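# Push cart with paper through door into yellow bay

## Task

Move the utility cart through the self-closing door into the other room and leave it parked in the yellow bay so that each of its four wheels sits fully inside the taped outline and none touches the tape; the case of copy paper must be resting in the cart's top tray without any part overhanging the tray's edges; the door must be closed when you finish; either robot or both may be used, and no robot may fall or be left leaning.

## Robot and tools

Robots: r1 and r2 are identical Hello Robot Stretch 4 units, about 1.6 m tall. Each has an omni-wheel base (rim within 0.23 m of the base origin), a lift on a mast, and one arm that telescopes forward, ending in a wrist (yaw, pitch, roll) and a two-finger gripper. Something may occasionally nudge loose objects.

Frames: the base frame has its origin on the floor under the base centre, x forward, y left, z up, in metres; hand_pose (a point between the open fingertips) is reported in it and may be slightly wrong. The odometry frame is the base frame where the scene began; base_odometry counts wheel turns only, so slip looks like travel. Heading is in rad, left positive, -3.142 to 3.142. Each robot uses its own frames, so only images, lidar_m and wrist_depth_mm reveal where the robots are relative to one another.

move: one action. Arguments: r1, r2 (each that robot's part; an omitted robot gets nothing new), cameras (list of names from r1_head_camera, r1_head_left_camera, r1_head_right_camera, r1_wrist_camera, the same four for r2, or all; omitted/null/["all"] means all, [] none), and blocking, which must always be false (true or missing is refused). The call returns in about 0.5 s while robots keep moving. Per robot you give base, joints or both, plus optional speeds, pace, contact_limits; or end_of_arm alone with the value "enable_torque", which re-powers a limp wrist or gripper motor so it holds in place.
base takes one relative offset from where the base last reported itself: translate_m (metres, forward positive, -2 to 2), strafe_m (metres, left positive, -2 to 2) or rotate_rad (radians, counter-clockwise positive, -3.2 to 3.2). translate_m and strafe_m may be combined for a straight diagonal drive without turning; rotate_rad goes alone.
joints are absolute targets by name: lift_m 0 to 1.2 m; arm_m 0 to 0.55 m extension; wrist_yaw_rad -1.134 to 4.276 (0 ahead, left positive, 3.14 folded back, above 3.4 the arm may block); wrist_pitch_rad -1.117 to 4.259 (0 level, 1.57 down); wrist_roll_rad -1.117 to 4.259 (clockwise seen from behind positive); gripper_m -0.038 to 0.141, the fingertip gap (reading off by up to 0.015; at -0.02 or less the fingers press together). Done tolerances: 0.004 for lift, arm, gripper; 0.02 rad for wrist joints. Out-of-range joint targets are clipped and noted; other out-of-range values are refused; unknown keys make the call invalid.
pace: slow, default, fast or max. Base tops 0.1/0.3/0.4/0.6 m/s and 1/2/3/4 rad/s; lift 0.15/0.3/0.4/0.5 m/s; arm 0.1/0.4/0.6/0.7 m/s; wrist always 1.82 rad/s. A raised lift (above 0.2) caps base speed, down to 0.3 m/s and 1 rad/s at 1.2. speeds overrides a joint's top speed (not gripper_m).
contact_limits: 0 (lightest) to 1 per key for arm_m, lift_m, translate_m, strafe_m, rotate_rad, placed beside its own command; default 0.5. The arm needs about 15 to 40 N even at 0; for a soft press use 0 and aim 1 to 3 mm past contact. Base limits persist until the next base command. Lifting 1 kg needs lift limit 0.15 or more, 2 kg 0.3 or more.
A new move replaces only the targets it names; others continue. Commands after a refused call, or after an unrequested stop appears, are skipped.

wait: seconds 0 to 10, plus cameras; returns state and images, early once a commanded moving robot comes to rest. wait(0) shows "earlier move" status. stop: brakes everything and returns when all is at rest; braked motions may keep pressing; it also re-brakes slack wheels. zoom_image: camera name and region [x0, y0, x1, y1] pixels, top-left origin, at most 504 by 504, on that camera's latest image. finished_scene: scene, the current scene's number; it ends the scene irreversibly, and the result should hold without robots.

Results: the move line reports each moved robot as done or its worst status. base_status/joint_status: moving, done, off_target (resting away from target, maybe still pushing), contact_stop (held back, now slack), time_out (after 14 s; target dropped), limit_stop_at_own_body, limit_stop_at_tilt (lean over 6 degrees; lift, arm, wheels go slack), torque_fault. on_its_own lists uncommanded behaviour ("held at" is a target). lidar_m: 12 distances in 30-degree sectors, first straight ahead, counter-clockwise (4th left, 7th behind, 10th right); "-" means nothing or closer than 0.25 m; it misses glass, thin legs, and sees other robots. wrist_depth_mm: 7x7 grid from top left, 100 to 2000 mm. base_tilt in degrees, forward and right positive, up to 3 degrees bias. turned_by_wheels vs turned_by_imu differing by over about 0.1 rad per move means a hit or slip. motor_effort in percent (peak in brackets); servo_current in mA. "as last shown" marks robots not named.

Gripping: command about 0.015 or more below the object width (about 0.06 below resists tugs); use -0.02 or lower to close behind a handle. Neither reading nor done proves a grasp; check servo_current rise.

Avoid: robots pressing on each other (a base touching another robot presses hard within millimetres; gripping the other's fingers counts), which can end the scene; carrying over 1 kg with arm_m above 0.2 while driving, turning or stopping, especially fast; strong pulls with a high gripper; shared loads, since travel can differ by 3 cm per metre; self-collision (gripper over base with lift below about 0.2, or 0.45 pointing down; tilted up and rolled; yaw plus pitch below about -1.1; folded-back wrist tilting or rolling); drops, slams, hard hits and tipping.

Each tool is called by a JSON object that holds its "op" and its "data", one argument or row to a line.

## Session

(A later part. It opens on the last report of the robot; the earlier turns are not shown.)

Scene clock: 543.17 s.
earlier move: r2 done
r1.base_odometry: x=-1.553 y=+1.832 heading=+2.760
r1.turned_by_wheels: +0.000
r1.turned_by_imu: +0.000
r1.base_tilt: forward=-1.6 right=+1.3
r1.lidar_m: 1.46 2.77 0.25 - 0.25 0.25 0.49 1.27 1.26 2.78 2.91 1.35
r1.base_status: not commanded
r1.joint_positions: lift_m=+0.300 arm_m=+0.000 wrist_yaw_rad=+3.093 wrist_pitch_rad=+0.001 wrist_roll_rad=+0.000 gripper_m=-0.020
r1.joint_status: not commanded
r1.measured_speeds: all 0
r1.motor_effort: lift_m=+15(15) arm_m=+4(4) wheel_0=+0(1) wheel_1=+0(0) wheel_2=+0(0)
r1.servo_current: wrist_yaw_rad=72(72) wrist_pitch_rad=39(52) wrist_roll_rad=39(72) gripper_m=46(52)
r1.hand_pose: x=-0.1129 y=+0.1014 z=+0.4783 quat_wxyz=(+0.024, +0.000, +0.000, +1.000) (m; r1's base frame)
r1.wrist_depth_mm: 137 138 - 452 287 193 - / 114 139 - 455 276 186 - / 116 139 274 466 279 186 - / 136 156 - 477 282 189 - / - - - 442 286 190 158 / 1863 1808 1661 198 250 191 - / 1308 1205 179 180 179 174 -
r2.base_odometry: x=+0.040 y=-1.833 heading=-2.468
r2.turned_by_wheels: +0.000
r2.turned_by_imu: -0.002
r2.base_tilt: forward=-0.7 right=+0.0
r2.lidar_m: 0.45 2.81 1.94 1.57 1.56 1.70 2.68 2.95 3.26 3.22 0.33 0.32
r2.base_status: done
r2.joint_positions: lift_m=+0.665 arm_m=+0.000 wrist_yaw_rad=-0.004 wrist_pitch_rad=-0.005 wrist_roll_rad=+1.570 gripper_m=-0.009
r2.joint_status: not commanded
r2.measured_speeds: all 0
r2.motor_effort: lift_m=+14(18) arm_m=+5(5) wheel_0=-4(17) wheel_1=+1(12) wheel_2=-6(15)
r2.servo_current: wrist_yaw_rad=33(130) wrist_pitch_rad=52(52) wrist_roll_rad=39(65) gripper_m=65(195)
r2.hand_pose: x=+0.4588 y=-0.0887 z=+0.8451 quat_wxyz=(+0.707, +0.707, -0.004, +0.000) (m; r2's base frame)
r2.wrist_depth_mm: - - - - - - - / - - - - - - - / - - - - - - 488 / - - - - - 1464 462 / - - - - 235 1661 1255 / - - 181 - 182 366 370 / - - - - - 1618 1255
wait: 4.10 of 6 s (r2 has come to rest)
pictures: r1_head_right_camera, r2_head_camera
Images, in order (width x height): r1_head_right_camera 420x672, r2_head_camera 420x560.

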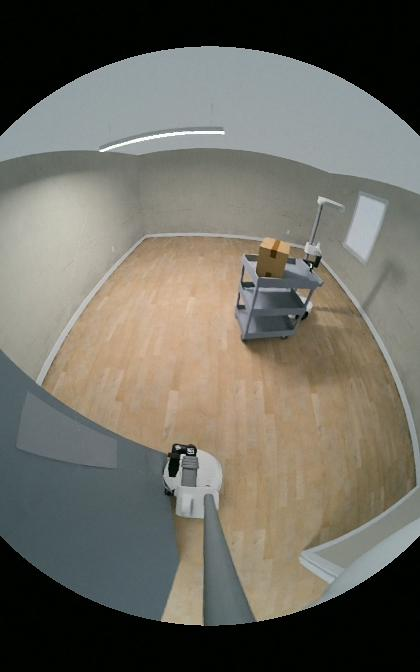

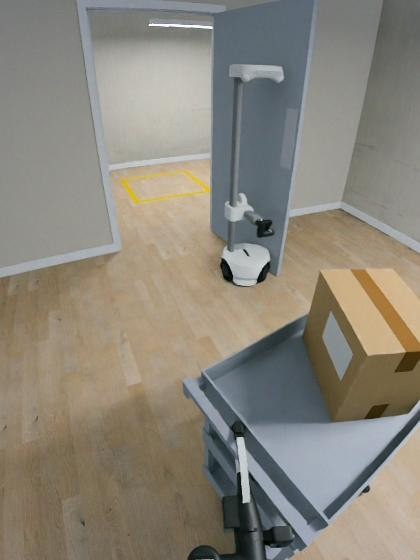

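{"op": "move", "data": {
  "r2": {"joints":{"gripper_m":0.14}},
  "blocking": false,
  "cameras": []
}}

{"op": "wait", "data": {
  "seconds": 2.2,
  "cameras": []
}}

{"op": "move", "data": {
  "r2": {"base":{"translate_m":-0.2}},
  "blocking": false,
  "cameras": []
}}

{"op": "wait", "data": {
  "seconds": 3,
  "cameras": []
}}

{"op": "move", "data": {
  "r2": {"base":{"rotate_rad":-1.2}},
  "blocking": false,
  "cameras": []
}}

{"op": "wait", "data": {
  "seconds": 4,
  "cameras": ["r2_head_camera","r2_wrist_camera"]
}}

Scene clock: 580.13 s.
move: r2 moving
r1: as last shown
r1.lidar_m: 1.48 2.77 0.25 - 0.25 0.25 0.50 1.27 1.25 2.76 2.90 1.34
r1.servo_current: wrist_yaw_rad=52(52) wrist_pitch_rad=46(46) wrist_roll_rad=52(65) gripper_m=46(46)
r1.wrist_depth_mm: 136 139 - 452 287 191 - / 114 139 - 455 274 185 - / 116 139 276 466 279 187 - / 136 156 - 477 282 188 - / - - - 439 285 189 158 / 1863 1808 1661 198 250 191 - / 1308 1205 179 179 179 174 -
r2.base_odometry: x=+0.040 y=-1.833 heading=-2.467
r2.turned_by_wheels: +0.000
r2.turned_by_imu: +0.001
r2.base_tilt: forward=-0.7 right=+0.1
r2.lidar_m: 0.44 2.84 1.95 1.58 1.55 1.70 2.67 2.97 3.26 3.23 0.34 0.29
r2.base_status: not commanded
r2.joint_positions: lift_m=+0.665 arm_m=+0.000 wrist_yaw_rad=-0.004 wrist_pitch_rad=-0.005 wrist_roll_rad=+1.570 gripper_m=+0.013
r2.joint_status: gripper_m moving
r2.measured_speeds: translate_m=+0.000 strafe_m=+0.000 rotate_rad=+0.001 lift_m=+0.000 arm_m=+0.000 wrist_yaw_rad=+0.000 wrist_pitch_rad=+0.000 wrist_roll_rad=+0.000
r2.motor_effort: lift_m=+14(14) arm_m=+4(5) wheel_0=-3(5) wheel_1=+1(1) wheel_2=-6(6)
r2.servo_current: wrist_yaw_rad=59(59) wrist_pitch_rad=46(52) wrist_roll_rad=65(65) gripper_m=104(104)
r2.hand_pose: x=+0.4588 y=-0.0887 z=+0.8451 quat_wxyz=(+0.707, +0.707, -0.004, +0.000) (m; r2's base frame)
r2.wrist_depth_mm: - - - - - - - / - - - - - - - / - - - - - - 492 / - - - - 166 1464 459 / - - - - 224 1863 1255 / - - 171 - 185 373 1138 / - - - - - 1537 1229
pictures: none
No camera images: "cameras" was empty.

Scene clock: 582.00 s.
earlier move: r2 done
r1.base_odometry: x=-1.553 y=+1.832 heading=+2.760
r1.turned_by_wheels: +0.000
r1.turned_by_imu: +0.000
r1.base_tilt: forward=-1.6 right=+1.3
r1.lidar_m: 1.46 2.79 0.25 - 0.25 0.25 0.50 1.28 1.25 2.77 2.92 1.34
r1.base_status: not commanded
r1.joint_positions: lift_m=+0.300 arm_m=+0.000 wrist_yaw_rad=+3.093 wrist_pitch_rad=+0.001 wrist_roll_rad=+0.000 gripper_m=-0.020
r1.joint_status: not commanded
r1.measured_speeds: all 0
r1.motor_effort: lift_m=+15(15) arm_m=+4(4) wheel_0=+0(1) wheel_1=+0(0) wheel_2=+0(0)
r1.servo_current: wrist_yaw_rad=59(72) wrist_pitch_rad=46(52) wrist_roll_rad=65(65) gripper_m=46(46)
r1.hand_pose: x=-0.1129 y=+0.1014 z=+0.4783 quat_wxyz=(+0.024, +0.000, +0.000, +1.000) (m; r1's base frame)
r1.wrist_depth_mm: 136 138 - 452 289 191 - / 114 139 - 459 276 186 - / 116 140 276 462 278 187 - / 136 155 - 477 282 189 - / - - - 436 283 190 159 / 1863 1808 1708 198 252 191 - / 1336 1182 179 180 179 174 -
r2.base_odometry: x=+0.041 y=-1.834 heading=-2.467
r2.turned_by_wheels: +0.000
r2.turned_by_imu: +0.001
r2.base_tilt: forward=-0.7 right=+0.1
r2.lidar_m: 0.48 2.82 1.93 1.58 1.55 1.72 2.66 2.98 3.29 3.22 0.32 0.31
r2.base_status: not commanded
r2.joint_positions: lift_m=+0.665 arm_m=+0.000 wrist_yaw_rad=+0.001 wrist_pitch_rad=-0.004 wrist_roll_rad=+1.570 gripper_m=+0.140
r2.joint_status: all done
r2.measured_speeds: all 0
r2.motor_effort: lift_m=+14(15) arm_m=+5(5) wheel_0=+1(5) wheel_1=+1(1) wheel_2=-5(6)
r2.servo_current: wrist_yaw_rad=46(59) wrist_pitch_rad=39(52) wrist_roll_rad=52(65) gripper_m=46(130)
r2.hand_pose: x=+0.4593 y=-0.0873 z=+0.8445 quat_wxyz=(+0.707, +0.707, -0.001, +0.001) (m; r2's base frame)
r2.wrist_depth_mm: - - - - - - - / - - - - 118 - - / - - - - 145 1464 492 / - - - - 186 1618 459 / - - - - 240 1661 421 / - - 160 156 202 1464 1229 / - - - - - 1808 1205
wait: 1.87 of 2.2 s (r2 has come to rest)
pictures: none
No camera images: "cameras" was empty.

Scene clock: 582.50 s.
move: r2 moving
r1: as last shown
r1.lidar_m: 1.46 2.79 0.25 - 0.25 0.25 0.50 1.28 1.23 2.78 2.88 1.34
r1.motor_effort: lift_m=+15(15) arm_m=+4(4) wheel_0=-1(1) wheel_1=+0(0) wheel_2=+0(0)
r1.servo_current: wrist_yaw_rad=39(91) wrist_pitch_rad=46(52) wrist_roll_rad=33(78) gripper_m=39(46)
r1.wrist_depth_mm: 136 138 - 452 287 192 - / 114 139 - 455 276 186 - / 116 139 276 466 278 187 - / 136 156 - 477 282 189 - / - - - 436 285 191 158 / 1808 1808 1618 198 251 191 - / 1308 1205 179 180 179 174 -
r2.base_odometry: x=+0.065 y=-1.814 heading=-2.467
r2.turned_by_wheels: +0.000
r2.turned_by_imu: +0.000
r2.base_tilt: forward=-0.7 right=+0.1
r2.lidar_m: 0.49 2.85 1.95 1.55 1.52 1.70 2.68 2.94 3.25 3.24 0.46 0.31
r2.base_status: translate_m moving
r2.joint_positions: lift_m=+0.665 arm_m=+0.000 wrist_yaw_rad=+0.001 wrist_pitch_rad=-0.001 wrist_roll_rad=+1.570 gripper_m=+0.140
r2.joint_status: not commanded
r2.measured_speeds: translate_m=-0.122 strafe_m=-0.002 rotate_rad=+0.003 lift_m=+0.000 arm_m=+0.000 wrist_yaw_rad=+0.000 wrist_pitch_rad=+0.006 wrist_roll_rad=+0.000
r2.motor_effort: lift_m=+14(15) arm_m=+5(5) wheel_0=-10(10) wheel_1=-6(9) wheel_2=+13(13)
r2.servo_current: wrist_yaw_rad=46(59) wrist_pitch_rad=39(46) wrist_roll_rad=59(59) gripper_m=52(52)
r2.hand_pose: x=+0.4593 y=-0.0873 z=+0.8439 quat_wxyz=(+0.707, +0.707, +0.000, +0.001) (m; r2's base frame)
r2.wrist_depth_mm: - - - - 118 - - / - - - - 135 - - / - - - 165 165 1537 - / - - - 211 211 1708 484 / - - 126 270 413 1499 459 / - - 191 165 407 1397 1182 / - - - - - 1863 1182
pictures: none
No camera images: "cameras" was empty.

Scene clock: 584.10 s.
earlier move: r2 done
r1.base_odometry: x=-1.553 y=+1.832 heading=+2.760
r1.turned_by_wheels: +0.000
r1.turned_by_imu: +0.000
r1.base_tilt: forward=-1.6 right=+1.2
r1.lidar_m: 1.49 2.76 0.25 - 0.25 0.25 0.49 1.28 1.25 2.78 2.90 1.33
r1.base_status: not commanded
r1.joint_positions: lift_m=+0.300 arm_m=+0.000 wrist_yaw_rad=+3.093 wrist_pitch_rad=+0.001 wrist_roll_rad=+0.000 gripper_m=-0.020
r1.joint_status: not commanded
r1.measured_speeds: all 0
r1.motor_effort: lift_m=+15(15) arm_m=+4(4) wheel_0=+0(1) wheel_1=+0(0) wheel_2=+0(0)
r1.servo_current: wrist_yaw_rad=59(91) wrist_pitch_rad=52(52) wrist_roll_rad=52(78) gripper_m=39(52)
r1.hand_pose: x=-0.1129 y=+0.1014 z=+0.4783 quat_wxyz=(+0.024, +0.000, +0.000, +1.000) (m; r1's base frame)
r1.wrist_depth_mm: 136 139 - 452 290 191 - / 114 139 - 459 276 186 - / 116 139 276 473 278 187 - / 136 155 - 477 282 189 - / - - - 439 283 190 158 / 1863 1863 1661 199 251 190 - / 1281 1205 179 180 178 174 -
r2.base_odometry: x=+0.197 y=-1.709 heading=-2.467
r2.turned_by_wheels: +0.000
r2.turned_by_imu: +0.000
r2.base_tilt: forward=-0.7 right=+0.1
r2.lidar_m: 0.55 3.02 1.87 1.51 1.46 1.61 2.53 2.77 3.04 3.30 1.01 0.45
r2.base_status: done
r2.joint_positions: lift_m=+0.665 arm_m=+0.000 wrist_yaw_rad=+0.001 wrist_pitch_rad=-0.001 wrist_roll_rad=+1.570 gripper_m=+0.140
r2.joint_status: not commanded
r2.measured_speeds: all 0
r2.motor_effort: lift_m=+14(15) arm_m=+4(5) wheel_0=-2(10) wheel_1=-4(9) wheel_2=+4(13)
r2.servo_current: wrist_yaw_rad=39(59) wrist_pitch_rad=39(46) wrist_roll_rad=33(59) gripper_m=52(52)
r2.hand_pose: x=+0.4593 y=-0.0873 z=+0.8439 quat_wxyz=(+0.707, +0.707, +0.000, +0.001) (m; r2's base frame)
r2.wrist_depth_mm: - 535 459 203 217 223 223 / - - 654 181 831 - - / - - - 213 - - - / - - - 345 - - 413 / - - - 492 - 580 539 / - - - 559 - 1397 1160 / - - - - - 1863 1160
wait: 1.60 of 3 s (r2 has come to rest)
pictures: none
No camera images: "cameras" was empty.

Scene clock: 584.60 s.
move: r2 moving
r1: as last shown
r1.base_tilt: forward=-1.6 right=+1.3
r1.lidar_m: 1.46 2.76 0.25 - 0.25 0.25 0.49 1.30 1.25 2.79 2.91 1.35
r1.servo_current: wrist_yaw_rad=39(65) wrist_pitch_rad=39(46) wrist_roll_rad=52(52) gripper_m=46(46)
r1.wrist_depth_mm: 137 138 - 452 289 193 - / 114 139 - 459 276 186 - / 116 139 274 462 279 186 - / 137 155 - 473 281 189 - / - - - 439 285 190 158 / 1863 1808 1618 198 251 191 - / 1308 1205 178 180 179 174 -
r2.base_odometry: x=+0.197 y=-1.709 heading=-2.719
r2.turned_by_wheels: -0.251
r2.turned_by_imu: -0.244
r2.base_tilt: forward=-0.7 right=+0.0
r2.lidar_m: 0.47 0.79 2.35 1.59 1.48 1.52 1.91 2.78 2.84 3.50 3.26 0.50
r2.base_status: rotate_rad moving
r2.joint_positions: lift_m=+0.665 arm_m=+0.000 wrist_yaw_rad=+0.001 wrist_pitch_rad=-0.001 wrist_roll_rad=+1.570 gripper_m=+0.140
r2.joint_status: not commanded
r2.measured_speeds: translate_m=+0.001 strafe_m=+0.001 rotate_rad=-0.971 lift_m=+0.000 arm_m=+0.000 wrist_yaw_rad=+0.000 wrist_pitch_rad=+0.000 wrist_roll_rad=+0.000
r2.motor_effort: lift_m=+14(14) arm_m=+5(5) wheel_0=+5(11) wheel_1=+8(10) wheel_2=+10(11)
r2.servo_current: wrist_yaw_rad=52(59) wrist_pitch_rad=39(46) wrist_roll_rad=59(59) gripper_m=52(52)
r2.hand_pose: x=+0.4593 y=-0.0873 z=+0.8439 quat_wxyz=(+0.707, +0.707, +0.000, +0.001) (m; r2's base frame)
r2.wrist_depth_mm: - - 530 407 - 778 - / - - 517 320 - - - / - - 512 272 271 - - / - - - 244 263 257 256 / - - - 214 - - - / - - - 224 355 189 436 / - - - - - 1808 580
pictures: none
No camera images: "cameras" was empty.

Scene clock: 585.93 s.
earlier move: r2 done
r1.base_odometry: x=-1.553 y=+1.832 heading=+2.760
r1.turned_by_wheels: +0.000
r1.turned_by_imu: +0.000
r1.base_tilt: forward=-1.6 right=+1.3
r1.lidar_m: 1.46 2.79 0.25 - 0.25 0.25 0.50 1.30 1.26 2.77 2.90 1.34
r1.base_status: not commanded
r1.joint_positions: lift_m=+0.300 arm_m=+0.000 wrist_yaw_rad=+3.093 wrist_pitch_rad=+0.001 wrist_roll_rad=+0.000 gripper_m=-0.020
r1.joint_status: not commanded
r1.measured_speeds: all 0
r1.motor_effort: lift_m=+15(15) arm_m=+4(4) wheel_0=+0(1) wheel_1=+0(0) wheel_2=+0(0)
r1.servo_current: wrist_yaw_rad=52(65) wrist_pitch_rad=39(46) wrist_roll_rad=52(65) gripper_m=46(52)
r1.hand_pose: x=-0.1129 y=+0.1014 z=+0.4783 quat_wxyz=(+0.024, +0.000, +0.000, +1.000) (m; r1's base frame)
r1.wrist_depth_mm: 136 139 - 452 289 193 - / 114 139 - 459 274 186 - / 116 140 277 466 278 187 - / 136 156 - 469 282 189 - / - - - 439 283 190 158 / 1921 1808 1618 199 251 191 - / 1281 1205 179 180 179 174 -
r2.base_odometry: x=+0.197 y=-1.709 heading=+2.617
r2.turned_by_wheels: -0.948
r2.turned_by_imu: -0.923
r2.base_tilt: forward=-0.7 right=+0.0
r2.lidar_m: 3.28 0.45 0.46 3.01 2.12 1.56 1.46 1.54 2.14 2.79 2.89 3.36
r2.base_status: done
r2.joint_positions: lift_m=+0.665 arm_m=+0.000 wrist_yaw_rad=+0.001 wrist_pitch_rad=-0.001 wrist_roll_rad=+1.570 gripper_m=+0.140
r2.joint_status: not commanded
r2.measured_speeds: all 0
r2.motor_effort: lift_m=+15(15) arm_m=+4(5) wheel_0=+5(11) wheel_1=+2(10) wheel_2=+5(11)
r2.servo_current: wrist_yaw_rad=46(59) wrist_pitch_rad=46(46) wrist_roll_rad=46(59) gripper_m=52(59)
r2.hand_pose: x=+0.4593 y=-0.0873 z=+0.8438 quat_wxyz=(+0.707, +0.707, +0.000, +0.001) (m; r2's base frame)
r2.wrist_depth_mm: - - - - - 1661 1205 / - - - - - 1661 1160 / - - - - - 1756 1182 / - - - - - 1708 1182 / - - - - - 1618 1160 / - - - - - 1430 1205 / - - - - - 1808 1182
wait: 1.33 of 4 s (r2 has come to rest)
pictures: r2_head_camera, r2_wrist_camera
Images, in order (width x height): r2_head_camera 420x560, r2_wrist_camera 616x392.

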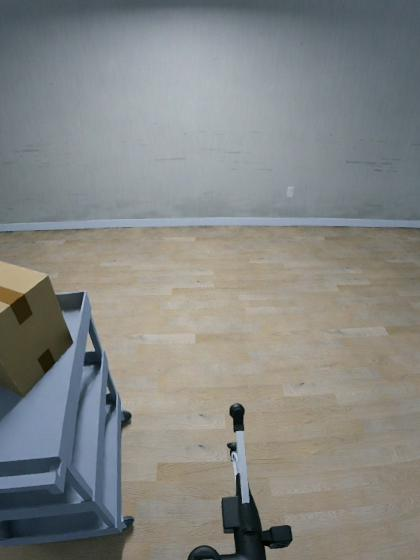

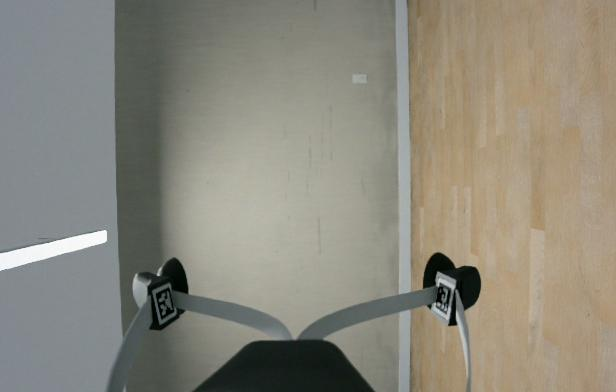

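{"op": "move", "data": {
  "r2": {"base":{"translate_m":-0.28}},
  "blocking": false,
  "cameras": []
}}

{"op": "wait", "data": {
  "seconds": 3,
  "cameras": []
}}

{"op": "move", "data": {
  "r2": {"base":{"strafe_m":0.5}},
  "blocking": false,
  "cameras": []
}}

{"op": "wait", "data": {
  "seconds": 4,
  "cameras": ["r2_head_camera","r2_wrist_camera"]
}}

Scene clock: 598.83 s.
move: r2 moving
r1: as last shown
r1.lidar_m: 1.44 2.77 0.25 - 0.25 0.25 0.52 1.28 1.26 2.78 2.93 1.36
r1.motor_effort: lift_m=+15(15) arm_m=+4(4) wheel_0=-1(1) wheel_1=+0(0) wheel_2=+0(0)
r1.servo_current: wrist_yaw_rad=52(59) wrist_pitch_rad=39(46) wrist_roll_rad=52(52) gripper_m=46(46)
r1.wrist_depth_mm: 137 139 - 449 289 191 - / 114 139 - 459 276 186 - / 116 139 276 469 279 187 - / 137 156 - 473 282 189 - / - - - 439 286 190 158 / 1808 1808 1618 199 251 191 - / 1336 1205 178 180 179 174 -
r2.base_odometry: x=+0.224 y=-1.725 heading=+2.617
r2.turned_by_wheels: +0.000
r2.turned_by_imu: +0.000
r2.base_tilt: forward=-0.6 right=+0.1
r2.lidar_m: 3.29 0.46 0.50 3.03 2.06 1.50 1.45 1.52 2.09 2.77 2.91 3.43
r2.base_status: translate_m moving
r2.joint_positions: lift_m=+0.665 arm_m=+0.000 wrist_yaw_rad=+0.001 wrist_pitch_rad=-0.001 wrist_roll_rad=+1.570 gripper_m=+0.140
r2.joint_status: not commanded
r2.measured_speeds: translate_m=-0.121 strafe_m=+0.001 rotate_rad=+0.002 lift_m=+0.000 arm_m=+0.000 wrist_yaw_rad=+0.000 wrist_pitch_rad=+0.000 wrist_roll_rad=+0.000
r2.motor_effort: lift_m=+15(15) arm_m=+4(5) wheel_0=-5(10) wheel_1=-8(8) wheel_2=+12(13)
r2.servo_current: wrist_yaw_rad=39(52) wrist_pitch_rad=46(46) wrist_roll_rad=52(59) gripper_m=59(59)
r2.hand_pose: x=+0.4593 y=-0.0873 z=+0.8438 quat_wxyz=(+0.707, +0.707, +0.000, +0.001) (m; r2's base frame)
r2.wrist_depth_mm: - - - - - 1661 1160 / - - - - - 1661 1160 / - - - - - 1708 1160 / - - - - - 1756 1182 / - - - - - 1618 1160 / - - - - - 1397 1182 / - - - - - 1808 1182
pictures: none
No camera images: "cameras" was empty.

Scene clock: 600.73 s.
earlier move: r2 done
r1.base_odometry: x=-1.553 y=+1.832 heading=+2.760
r1.turned_by_wheels: +0.000
r1.turned_by_imu: +0.000
r1.base_tilt: forward=-1.6 right=+1.3
r1.lidar_m: 1.45 2.75 0.25 - 0.25 0.25 0.49 1.29 1.24 2.78 2.91 1.35
r1.base_status: not commanded
r1.joint_positions: lift_m=+0.300 arm_m=+0.000 wrist_yaw_rad=+3.093 wrist_pitch_rad=+0.001 wrist_roll_rad=+0.000 gripper_m=-0.020
r1.joint_status: not commanded
r1.measured_speeds: all 0
r1.motor_effort: lift_m=+15(15) arm_m=+4(4) wheel_0=+0(1) wheel_1=+0(0) wheel_2=+0(0)
r1.servo_current: wrist_yaw_rad=33(72) wrist_pitch_rad=39(52) wrist_roll_rad=46(59) gripper_m=39(52)
r1.hand_pose: x=-0.1129 y=+0.1014 z=+0.4783 quat_wxyz=(+0.024, +0.000, +0.000, +1.000) (m; r1's base frame)
r1.wrist_depth_mm: 137 138 - 452 289 193 - / 114 139 - 455 274 186 - / 116 139 276 466 278 187 - / 136 156 - 477 281 189 - / - - - 439 285 189 159 / 1921 1808 1618 199 252 191 - / 1308 1255 179 180 179 174 -
r2.base_odometry: x=+0.439 y=-1.849 heading=+2.616
r2.turned_by_wheels: +0.000
r2.turned_by_imu: +0.000
r2.base_tilt: forward=-0.7 right=+0.1
r2.lidar_m: 3.54 0.68 0.82 3.03 1.70 1.26 1.20 1.27 1.73 2.77 2.92 3.66
r2.base_status: done
r2.joint_positions: lift_m=+0.665 arm_m=+0.000 wrist_yaw_rad=+0.001 wrist_pitch_rad=-0.001 wrist_roll_rad=+1.570 gripper_m=+0.140
r2.joint_status: not commanded
r2.measured_speeds: all 0
r2.motor_effort: lift_m=+15(15) arm_m=+4(5) wheel_0=-3(10) wheel_1=-3(9) wheel_2=+2(13)
r2.servo_current: wrist_yaw_rad=46(59) wrist_pitch_rad=46(46) wrist_roll_rad=46(65) gripper_m=46(59)
r2.hand_pose: x=+0.4593 y=-0.0873 z=+0.8438 quat_wxyz=(+0.707, +0.707, +0.000, +0.001) (m; r2's base frame)
r2.wrist_depth_mm: - - - - - 1618 1160 / - - - - - 1708 1160 / - - - - - 1756 1160 / - - - - - 1708 1182 / - - - - - 1576 1182 / - - - - - 1430 1229 / - - - - - 1921 1160
wait: 1.90 of 3 s (r2 has come to rest)
pictures: none
No camera images: "cameras" was empty.

Scene clock: 601.23 s.
move: r2 moving
r1: as last shown
r1.lidar_m: 1.48 2.76 0.25 - 0.25 0.25 0.52 1.26 1.24 2.78 2.88 1.35
r1.motor_effort: lift_m=+15(15) arm_m=+4(4) wheel_0=+0(1) wheel_1=+0(1) wheel_2=+0(0)
r1.servo_current: wrist_yaw_rad=46(65) wrist_pitch_rad=46(52) wrist_roll_rad=46(59) gripper_m=46(46)
r1.wrist_depth_mm: 136 139 - 449 289 192 - / 114 139 - 455 274 186 - / 116 140 276 466 278 187 - / 137 156 - 473 281 188 - / - - - 439 285 190 158 / 1863 1808 1618 198 250 191 - / 1281 1182 179 180 179 174 -
r2.base_odometry: x=+0.421 y=-1.880 heading=+2.617
r2.turned_by_wheels: +0.000
r2.turned_by_imu: +0.000
r2.base_tilt: forward=-0.7 right=+0.1
r2.lidar_m: 3.52 0.64 0.80 2.98 1.72 1.27 1.19 1.26 1.71 2.80 2.92 3.68
r2.base_status: strafe_m moving
r2.joint_positions: lift_m=+0.665 arm_m=+0.000 wrist_yaw_rad=+0.001 wrist_pitch_rad=-0.001 wrist_roll_rad=+1.570 gripper_m=+0.140
r2.joint_status: not commanded
r2.measured_speeds: translate_m=-0.001 strafe_m=+0.139 rotate_rad=+0.007 lift_m=+0.000 arm_m=+0.000 wrist_yaw_rad=+0.000 wrist_pitch_rad=+0.000 wrist_roll_rad=+0.000
r2.motor_effort: lift_m=+15(15) arm_m=+4(5) wheel_0=-9(14) wheel_1=+11(11) wheel_2=+0(2)
r2.servo_current: wrist_yaw_rad=59(59) wrist_pitch_rad=33(46) wrist_roll_rad=46(52) gripper_m=52(59)
r2.hand_pose: x=+0.4593 y=-0.0873 z=+0.8438 quat_wxyz=(+0.707, +0.707, +0.000, +0.001) (m; r2's base frame)
r2.wrist_depth_mm: - - - - - 1661 1160 / - - - - - 1708 1160 / - - - - - 1708 1182 / - - - - - 1708 1205 / - - - - - 1576 1160 / - - - - - 1397 1182 / - - - - - 1756 1098
pictures: none
No camera images: "cameras" was empty.

Scene clock: 603.73 s.
earlier move: r2 done
r1.base_odometry: x=-1.553 y=+1.832 heading=+2.760
r1.turned_by_wheels: +0.000
r1.turned_by_imu: +0.000
r1.base_tilt: forward=-1.6 right=+1.3
r1.lidar_m: 1.47 2.77 0.25 - 0.25 0.25 0.49 1.24 1.24 2.76 2.11 1.36
r1.base_status: not commanded
r1.joint_positions: lift_m=+0.300 arm_m=+0.000 wrist_yaw_rad=+3.093 wrist_pitch_rad=+0.001 wrist_roll_rad=+0.000 gripper_m=-0.020
r1.joint_status: not commanded
r1.measured_speeds: all 0
r1.motor_effort: lift_m=+15(15) arm_m=+4(4) wheel_0=+0(1) wheel_1=+0(1) wheel_2=+0(0)
r1.servo_current: wrist_yaw_rad=46(65) wrist_pitch_rad=46(52) wrist_roll_rad=39(65) gripper_m=39(52)
r1.hand_pose: x=-0.1129 y=+0.1014 z=+0.4783 quat_wxyz=(+0.024, +0.000, +0.000, +1.000) (m; r1's base frame)
r1.wrist_depth_mm: 137 138 - 449 289 192 - / 114 139 - 455 276 186 - / 116 139 276 466 279 187 - / 137 156 - 473 281 189 - / - - - 439 285 190 158 / 1808 1808 1661 198 251 191 - / 1308 1205 178 180 178 174 -
r2.base_odometry: x=+0.188 y=-2.282 heading=+2.616
r2.turned_by_wheels: +0.000
r2.turned_by_imu: +0.001
r2.base_tilt: forward=-0.6 right=+0.1
r2.lidar_m: 0.56 0.56 2.09 2.51 1.71 1.25 1.18 1.24 1.73 3.28 3.41 0.63
r2.base_status: done
r2.joint_positions: lift_m=+0.665 arm_m=+0.000 wrist_yaw_rad=+0.001 wrist_pitch_rad=-0.001 wrist_roll_rad=+1.570 gripper_m=+0.140
r2.joint_status: not commanded
r2.measured_speeds: all 0
r2.motor_effort: lift_m=+15(15) arm_m=+5(5) wheel_0=-2(14) wheel_1=+2(12) wheel_2=+0(2)
r2.servo_current: wrist_yaw_rad=52(65) wrist_pitch_rad=39(46) wrist_roll_rad=46(65) gripper_m=46(59)
r2.hand_pose: x=+0.4593 y=-0.0873 z=+0.8438 quat_wxyz=(+0.707, +0.707, +0.000, +0.001) (m; r2's base frame)
r2.wrist_depth_mm: - - - - - 1708 1138 / - - - - - 1708 1182 / - - - - - 1576 1098 / - - - 421 1008 640 418 / - - 699 413 - - 415 / - - 634 351 211 185 - / - - 699 - - - -
wait: 2.50 of 4 s (r2 has come to rest)
pictures: r2_head_camera, r2_wrist_camera
Images, in order (width x height): r2_head_camera 420x560, r2_wrist_camera 616x392.

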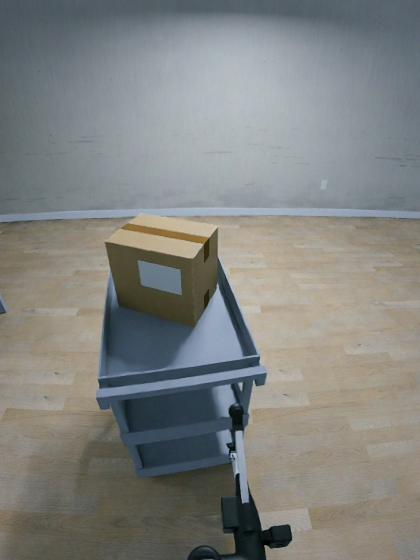

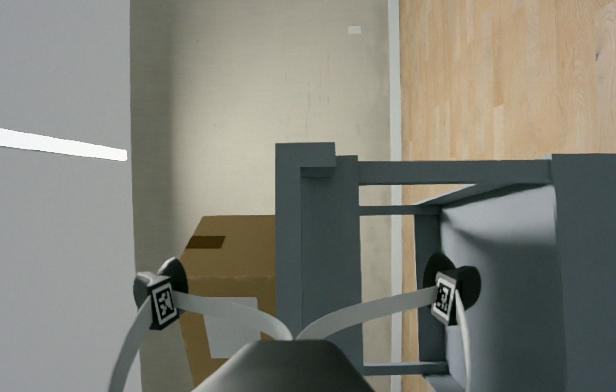

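{"op": "move", "data": {
  "r2": {"base":{"strafe_m":0.125}},
  "blocking": false,
  "cameras": []
}}

{"op": "wait", "data": {
  "seconds": 2,
  "cameras": []
}}

{"op": "move", "data": {
  "r2": {"base":{"translate_m":0.24},"contact_limits":{"translate_m":0.3}},
  "blocking": false,
  "cameras": []
}}

{"op": "wait", "data": {
  "seconds": 2.5,
  "cameras": []
}}

{"op": "move", "data": {
  "r2": {"joints":{"gripper_m":-0.01}},
  "blocking": false,
  "cameras": []
}}

{"op": "wait", "data": {
  "seconds": 2.5,
  "cameras": ["r2_wrist_camera","r2_head_camera","r1_head_right_camera"]
}}

Scene clock: 613.30 s.
move: r2 moving
r1: as last shown
r1.lidar_m: 1.48 2.77 0.25 - 0.25 0.25 0.51 1.25 1.26 2.78 2.08 1.36
r1.motor_effort: lift_m=+15(15) arm_m=+4(4) wheel_0=+0(1) wheel_1=+0(0) wheel_2=+0(0)
r1.servo_current: wrist_yaw_rad=72(72) wrist_pitch_rad=39(46) wrist_roll_rad=59(59) gripper_m=39(46)
r1.wrist_depth_mm: 137 139 - 452 289 192 - / 114 139 - 462 274 186 - / 116 139 276 466 278 187 - / 136 156 - 477 281 187 - / - - - 439 285 190 158 / 1863 1863 1618 199 251 191 - / 1281 1229 178 180 179 174 -
r2.base_odometry: x=+0.170 y=-2.313 heading=+2.617
r2.turned_by_wheels: +0.000
r2.turned_by_imu: +0.001
r2.base_tilt: forward=-0.7 right=+0.1
r2.lidar_m: 0.53 0.57 2.05 2.48 1.71 1.25 1.19 1.23 1.73 3.32 3.48 0.61
r2.base_status: strafe_m moving
r2.joint_positions: lift_m=+0.665 arm_m=+0.000 wrist_yaw_rad=+0.001 wrist_pitch_rad=-0.001 wrist_roll_rad=+1.570 gripper_m=+0.140
r2.joint_status: not commanded
r2.measured_speeds: translate_m=-0.001 strafe_m=+0.140 rotate_rad=+0.008 lift_m=+0.000 arm_m=+0.000 wrist_yaw_rad=+0.000 wrist_pitch_rad=+0.000 wrist_roll_rad=+0.000
r2.motor_effort: lift_m=+15(15) arm_m=+4(5) wheel_0=-11(12) wheel_1=+10(12) wheel_2=+0(1)
r2.servo_current: wrist_yaw_rad=39(52) wrist_pitch_rad=33(46) wrist_roll_rad=59(59) gripper_m=52(59)
r2.hand_pose: x=+0.4593 y=-0.0873 z=+0.8438 quat_wxyz=(+0.707, +0.707, +0.000, +0.001) (m; r2's base frame)
r2.wrist_depth_mm: - - - - - 1661 1160 / - - - - - 1708 1182 / - - - 368 436 574 430 / - - - 418 - 960 418 / - - 654 413 - - 413 / - - 640 345 211 185 - / - - 707 - - - -
pictures: none
No camera images: "cameras" was empty.

Scene clock: 614.40 s.
earlier move: r2 done
r1.base_odometry: x=-1.553 y=+1.832 heading=+2.760
r1.turned_by_wheels: +0.000
r1.turned_by_imu: +0.000
r1.base_tilt: forward=-1.6 right=+1.3
r1.lidar_m: 1.48 2.79 0.25 - 0.25 0.25 0.51 1.29 1.26 2.78 2.00 1.33
r1.base_status: not commanded
r1.joint_positions: lift_m=+0.300 arm_m=+0.000 wrist_yaw_rad=+3.093 wrist_pitch_rad=+0.001 wrist_roll_rad=+0.000 gripper_m=-0.020
r1.joint_status: not commanded
r1.measured_speeds: all 0
r1.motor_effort: lift_m=+15(15) arm_m=+4(4) wheel_0=+0(1) wheel_1=+0(0) wheel_2=+0(0)
r1.servo_current: wrist_yaw_rad=39(72) wrist_pitch_rad=46(52) wrist_roll_rad=59(72) gripper_m=52(52)
r1.hand_pose: x=-0.1129 y=+0.1014 z=+0.4783 quat_wxyz=(+0.024, +0.000, +0.000, +1.000) (m; r1's base frame)
r1.wrist_depth_mm: 136 138 - 452 287 193 - / 114 139 - 455 274 186 - / 116 139 274 469 279 187 - / 137 155 - 473 282 189 - / - - - 439 285 190 158 / 1808 1808 1661 198 251 191 - / 1281 1205 178 180 179 174 -
r2.base_odometry: x=+0.126 y=-2.390 heading=+2.617
r2.turned_by_wheels: +0.000
r2.turned_by_imu: +0.000
r2.base_tilt: forward=-0.7 right=+0.0
r2.lidar_m: 0.50 1.98 2.02 2.39 1.71 1.23 1.19 1.26 1.67 3.40 3.57 0.59
r2.base_status: done
r2.joint_positions: lift_m=+0.665 arm_m=+0.000 wrist_yaw_rad=+0.001 wrist_pitch_rad=-0.001 wrist_roll_rad=+1.570 gripper_m=+0.140
r2.joint_status: not commanded
r2.measured_speeds: all 0
r2.motor_effort: lift_m=+15(15) arm_m=+4(5) wheel_0=-1(12) wheel_1=+3(12) wheel_2=+0(1)
r2.servo_current: wrist_yaw_rad=46(59) wrist_pitch_rad=46(46) wrist_roll_rad=52(59) gripper_m=52(59)
r2.hand_pose: x=+0.4593 y=-0.0873 z=+0.8438 quat_wxyz=(+0.707, +0.707, +0.000, +0.001) (m; r2's base frame)
r2.wrist_depth_mm: - - - - - 1618 1160 / - - - 418 433 430 421 / - - - 410 - 798 413 / - - 654 404 - - 402 / - - 668 394 - - 397 / - - 699 336 392 185 - / - - - - - - -
wait: 1.10 of 2 s (r2 has come to rest)
pictures: none
No camera images: "cameras" was empty.

Scene clock: 614.90 s.
move: r2 moving
r1: as last shown
r1.base_tilt: forward=-1.6 right=+1.2
r1.lidar_m: 1.47 2.78 0.25 - 0.25 0.25 0.51 1.26 1.24 2.77 1.94 1.33
r1.motor_effort: lift_m=+15(15) arm_m=+4(4) wheel_0=-1(1) wheel_1=+0(0) wheel_2=+0(0)
r1.servo_current: wrist_yaw_rad=52(59) wrist_pitch_rad=33(46) wrist_roll_rad=52(65) gripper_m=39(52)
r1.wrist_depth_mm: 136 138 - 449 289 192 - / 114 139 - 459 274 186 - / 116 139 276 473 279 187 - / 136 156 - 473 282 189 - / - - - 439 285 190 158 / 1808 1808 1618 199 250 191 - / 1308 1229 179 179 179 175 -
r2.base_odometry: x=+0.099 y=-2.374 heading=+2.617
r2.turned_by_wheels: +0.000
r2.turned_by_imu: +0.000
r2.base_tilt: forward=-0.7 right=+0.1
r2.lidar_m: 0.50 0.51 2.00 2.42 1.76 1.29 1.23 1.26 1.74 3.39 3.54 0.58
r2.base_status: translate_m moving
r2.joint_positions: lift_m=+0.665 arm_m=+0.000 wrist_yaw_rad=+0.001 wrist_pitch_rad=-0.001 wrist_roll_rad=+1.570 gripper_m=+0.140
r2.joint_status: not commanded
r2.measured_speeds: translate_m=+0.120 strafe_m=+0.000 rotate_rad=+0.005 lift_m=+0.000 arm_m=+0.000 wrist_yaw_rad=+0.000 wrist_pitch_rad=+0.000 wrist_roll_rad=+0.000
r2.motor_effort: lift_m=+15(15) arm_m=+4(5) wheel_0=+4(9) wheel_1=+8(9) wheel_2=-12(13)
r2.servo_current: wrist_yaw_rad=39(52) wrist_pitch_rad=46(46) wrist_roll_rad=39(59) gripper_m=46(52)
r2.contact_limits: translate_m 0.3
r2.hand_pose: x=+0.4593 y=-0.0873 z=+0.8438 quat_wxyz=(+0.707, +0.707, +0.000, +0.001) (m; r2's base frame)
r2.wrist_depth_mm: - - - 347 - 1537 1098 / - - - 392 410 554 402 / - - - 384 - 788 - / - - 634 379 - - - / - - 634 370 - - - / - - 661 309 196 185 - / - - - - - - -
pictures: none
No camera images: "cameras" was empty.

Scene clock: 616.73 s.
earlier move: r2 done
r1.base_odometry: x=-1.553 y=+1.832 heading=+2.760
r1.turned_by_wheels: +0.000
r1.turned_by_imu: +0.000
r1.base_tilt: forward=-1.6 right=+1.3
r1.lidar_m: 1.35 2.77 0.25 - 0.25 0.25 0.49 1.27 1.27 2.79 1.89 1.31
r1.base_status: not commanded
r1.joint_positions: lift_m=+0.300 arm_m=+0.000 wrist_yaw_rad=+3.093 wrist_pitch_rad=+0.001 wrist_roll_rad=+0.000 gripper_m=-0.020
r1.joint_status: not commanded
r1.measured_speeds: all 0
r1.motor_effort: lift_m=+15(15) arm_m=+4(4) wheel_0=+0(1) wheel_1=+0(0) wheel_2=+0(0)
r1.servo_current: wrist_yaw_rad=59(78) wrist_pitch_rad=39(46) wrist_roll_rad=33(65) gripper_m=39(52)
r1.hand_pose: x=-0.1129 y=+0.1014 z=+0.4783 quat_wxyz=(+0.024, +0.000, +0.000, +1.000) (m; r1's base frame)
r1.wrist_depth_mm: 136 138 - 449 287 192 - / 114 139 - 459 274 185 - / 116 139 276 466 279 187 - / 136 156 - 473 282 187 - / - - - 439 283 190 158 / 1808 1863 1661 199 251 190 - / 1308 1229 178 180 179 174 -
r2.base_odometry: x=-0.082 y=-2.270 heading=+2.617
r2.turned_by_wheels: +0.000
r2.turned_by_imu: +0.000
r2.base_tilt: forward=-0.7 right=+0.1
r2.lidar_m: 0.37 0.36 1.83 2.37 2.03 1.50 1.43 1.52 2.08 3.38 3.54 0.44
r2.base_status: done
r2.joint_positions: lift_m=+0.665 arm_m=+0.000 wrist_yaw_rad=-0.003 wrist_pitch_rad=-0.003 wrist_roll_rad=+1.570 gripper_m=+0.140
r2.joint_status: not commanded
r2.measured_speeds: translate_m=+0.000 strafe_m=+0.000 rotate_rad=+0.000 lift_m=+0.000 arm_m=+0.000 wrist_yaw_rad=+0.001 wrist_pitch_rad=+0.000 wrist_roll_rad=+0.000
r2.motor_effort: lift_m=+15(15) arm_m=+5(5) wheel_0=+4(11) wheel_1=+4(9) wheel_2=-4(14)
r2.servo_current: wrist_yaw_rad=52(59) wrist_pitch_rad=39(46) wrist_roll_rad=59(59) gripper_m=52(59)
r2.contact_limits: translate_m 0.3
r2.hand_pose: x=+0.4590 y=-0.0883 z=+0.8442 quat_wxyz=(+0.707, +0.707, -0.002, +0.000) (m; r2's base frame)
r2.wrist_depth_mm: - - - 239 245 266 266 / - - - 236 238 1808 1182 / - - - 231 232 1808 - / - - 544 225 227 798 - / - 462 449 221 222 778 - / - 214 477 161 214 184 - / - - 517 - 213 - -
wait: 1.83 of 2.5 s (r2 has come to rest)
pictures: none
No camera images: "cameras" was empty.

Scene clock: 617.23 s.
move: r2 moving
r1: as last shown
r1.lidar_m: 1.33 2.77 0.25 - 0.25 0.25 0.53 1.24 1.24 2.78 1.89 1.30
r1.servo_current: wrist_yaw_rad=65(65) wrist_pitch_rad=39(52) wrist_roll_rad=33(65) gripper_m=46(46)
r1.wrist_depth_mm: 137 139 - 452 289 193 - / 114 139 - 455 276 185 - / 116 139 276 466 278 187 - / 136 155 - 477 281 189 - / - - - 439 285 190 158 / 1863 1863 1618 198 252 191 - / 1308 1205 179 179 179 174 -
r2.base_odometry: x=-0.082 y=-2.270 heading=+2.617
r2.turned_by_wheels: +0.000
r2.turned_by_imu: +0.000
r2.base_tilt: forward=-0.7 right=+0.0
r2.lidar_m: 0.36 0.38 1.85 2.40 2.02 1.52 1.43 1.52 2.10 3.41 3.56 0.41
r2.base_status: not commanded
r2.joint_positions: lift_m=+0.665 arm_m=+0.000 wrist_yaw_rad=-0.002 wrist_pitch_rad=-0.003 wrist_roll_rad=+1.570 gripper_m=+0.128
r2.joint_status: gripper_m moving
r2.measured_speeds: all 0
r2.motor_effort: lift_m=+15(15) arm_m=+5(5) wheel_0=+4(5) wheel_1=+5(5) wheel_2=-5(5)
r2.servo_current: wrist_yaw_rad=46(52) wrist_pitch_rad=46(46) wrist_roll_rad=52(59) gripper_m=85(104)
r2.contact_limits: translate_m 0.3
r2.hand_pose: x=+0.4590 y=-0.0881 z=+0.8442 quat_wxyz=(+0.707, +0.707, -0.002, +0.000) (m; r2's base frame)
r2.wrist_depth_mm: - - - 235 250 262 258 / - - - 237 240 1708 1182 / - - - 232 233 1708 - / - - 559 227 229 798 - / - 462 455 222 224 798 - / - - 186 163 212 - - / - - 521 - - - -
pictures: none
No camera images: "cameras" was empty.

Scene clock: 619.20 s.
earlier move: r2 done
r1.base_odometry: x=-1.553 y=+1.832 heading=+2.760
r1.turned_by_wheels: +0.000
r1.turned_by_imu: +0.000
r1.base_tilt: forward=-1.6 right=+1.3
r1.lidar_m: 1.31 2.78 0.25 - 0.25 0.25 0.48 1.26 1.23 2.79 1.89 1.27
r1.base_status: not commanded
r1.joint_positions: lift_m=+0.300 arm_m=+0.000 wrist_yaw_rad=+3.093 wrist_pitch_rad=+0.001 wrist_roll_rad=+0.000 gripper_m=-0.020
r1.joint_status: not commanded
r1.measured_speeds: all 0
r1.motor_effort: lift_m=+15(15) arm_m=+4(4) wheel_0=+0(1) wheel_1=+0(0) wheel_2=+0(0)
r1.servo_current: wrist_yaw_rad=39(72) wrist_pitch_rad=39(52) wrist_roll_rad=52(65) gripper_m=39(52)
r1.hand_pose: x=-0.1129 y=+0.1014 z=+0.4783 quat_wxyz=(+0.024, +0.000, +0.000, +1.000) (m; r1's base frame)
r1.wrist_depth_mm: 136 139 - 455 287 193 - / 114 139 - 455 274 186 - / 116 140 276 466 281 187 - / 137 156 - 473 282 189 - / - - - 436 283 190 158 / 1863 1808 1661 199 250 190 - / 1336 1229 178 180 179 174 -
r2.base_odometry: x=-0.082 y=-2.270 heading=+2.617
r2.turned_by_wheels: +0.000
r2.turned_by_imu: +0.000
r2.base_tilt: forward=-0.6 right=+0.1
r2.lidar_m: 0.37 0.38 1.85 2.39 2.06 1.48 1.44 1.50 2.06 3.40 3.55 0.43
r2.base_status: not commanded
r2.joint_positions: lift_m=+0.665 arm_m=+0.000 wrist_yaw_rad=-0.001 wrist_pitch_rad=-0.004 wrist_roll_rad=+1.570 gripper_m=-0.009
r2.joint_status: all done
r2.measured_speeds: all 0
r2.motor_effort: lift_m=+15(17) arm_m=+4(5) wheel_0=+1(5) wheel_1=+1(5) wheel_2=+2(5)
r2.servo_current: wrist_yaw_rad=52(59) wrist_pitch_rad=46(52) wrist_roll_rad=46(59) gripper_m=104(416)
r2.contact_limits: translate_m 0.3
r2.hand_pose: x=+0.4591 y=-0.0878 z=+0.8446 quat_wxyz=(+0.707, +0.707, -0.002, +0.001) (m; r2's base frame)
r2.wrist_depth_mm: - - - 200 263 264 263 / - - - 195 255 1661 1229 / - - - 190 249 1808 - / - - 591 185 241 831 - / - - 473 181 236 820 - / - - 187 176 182 798 - / - - 535 - 227 - -
wait: 1.97 of 2.5 s (r2 has come to rest)
pictures: r1_head_right_camera, r2_head_camera, r2_wrist_camera
Images, in order (width x height): r1_head_right_camera 420x672, r2_head_camera 420x560, r2_wrist_camera 616x392.

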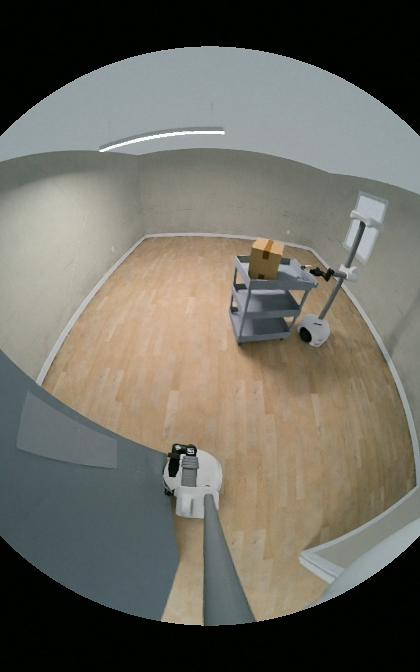

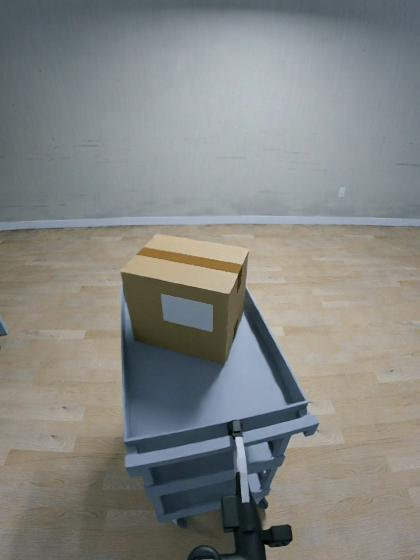

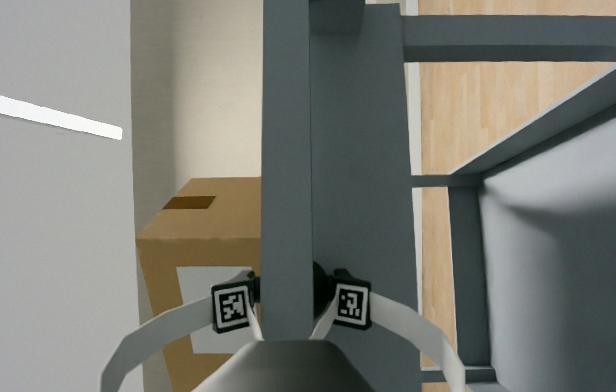

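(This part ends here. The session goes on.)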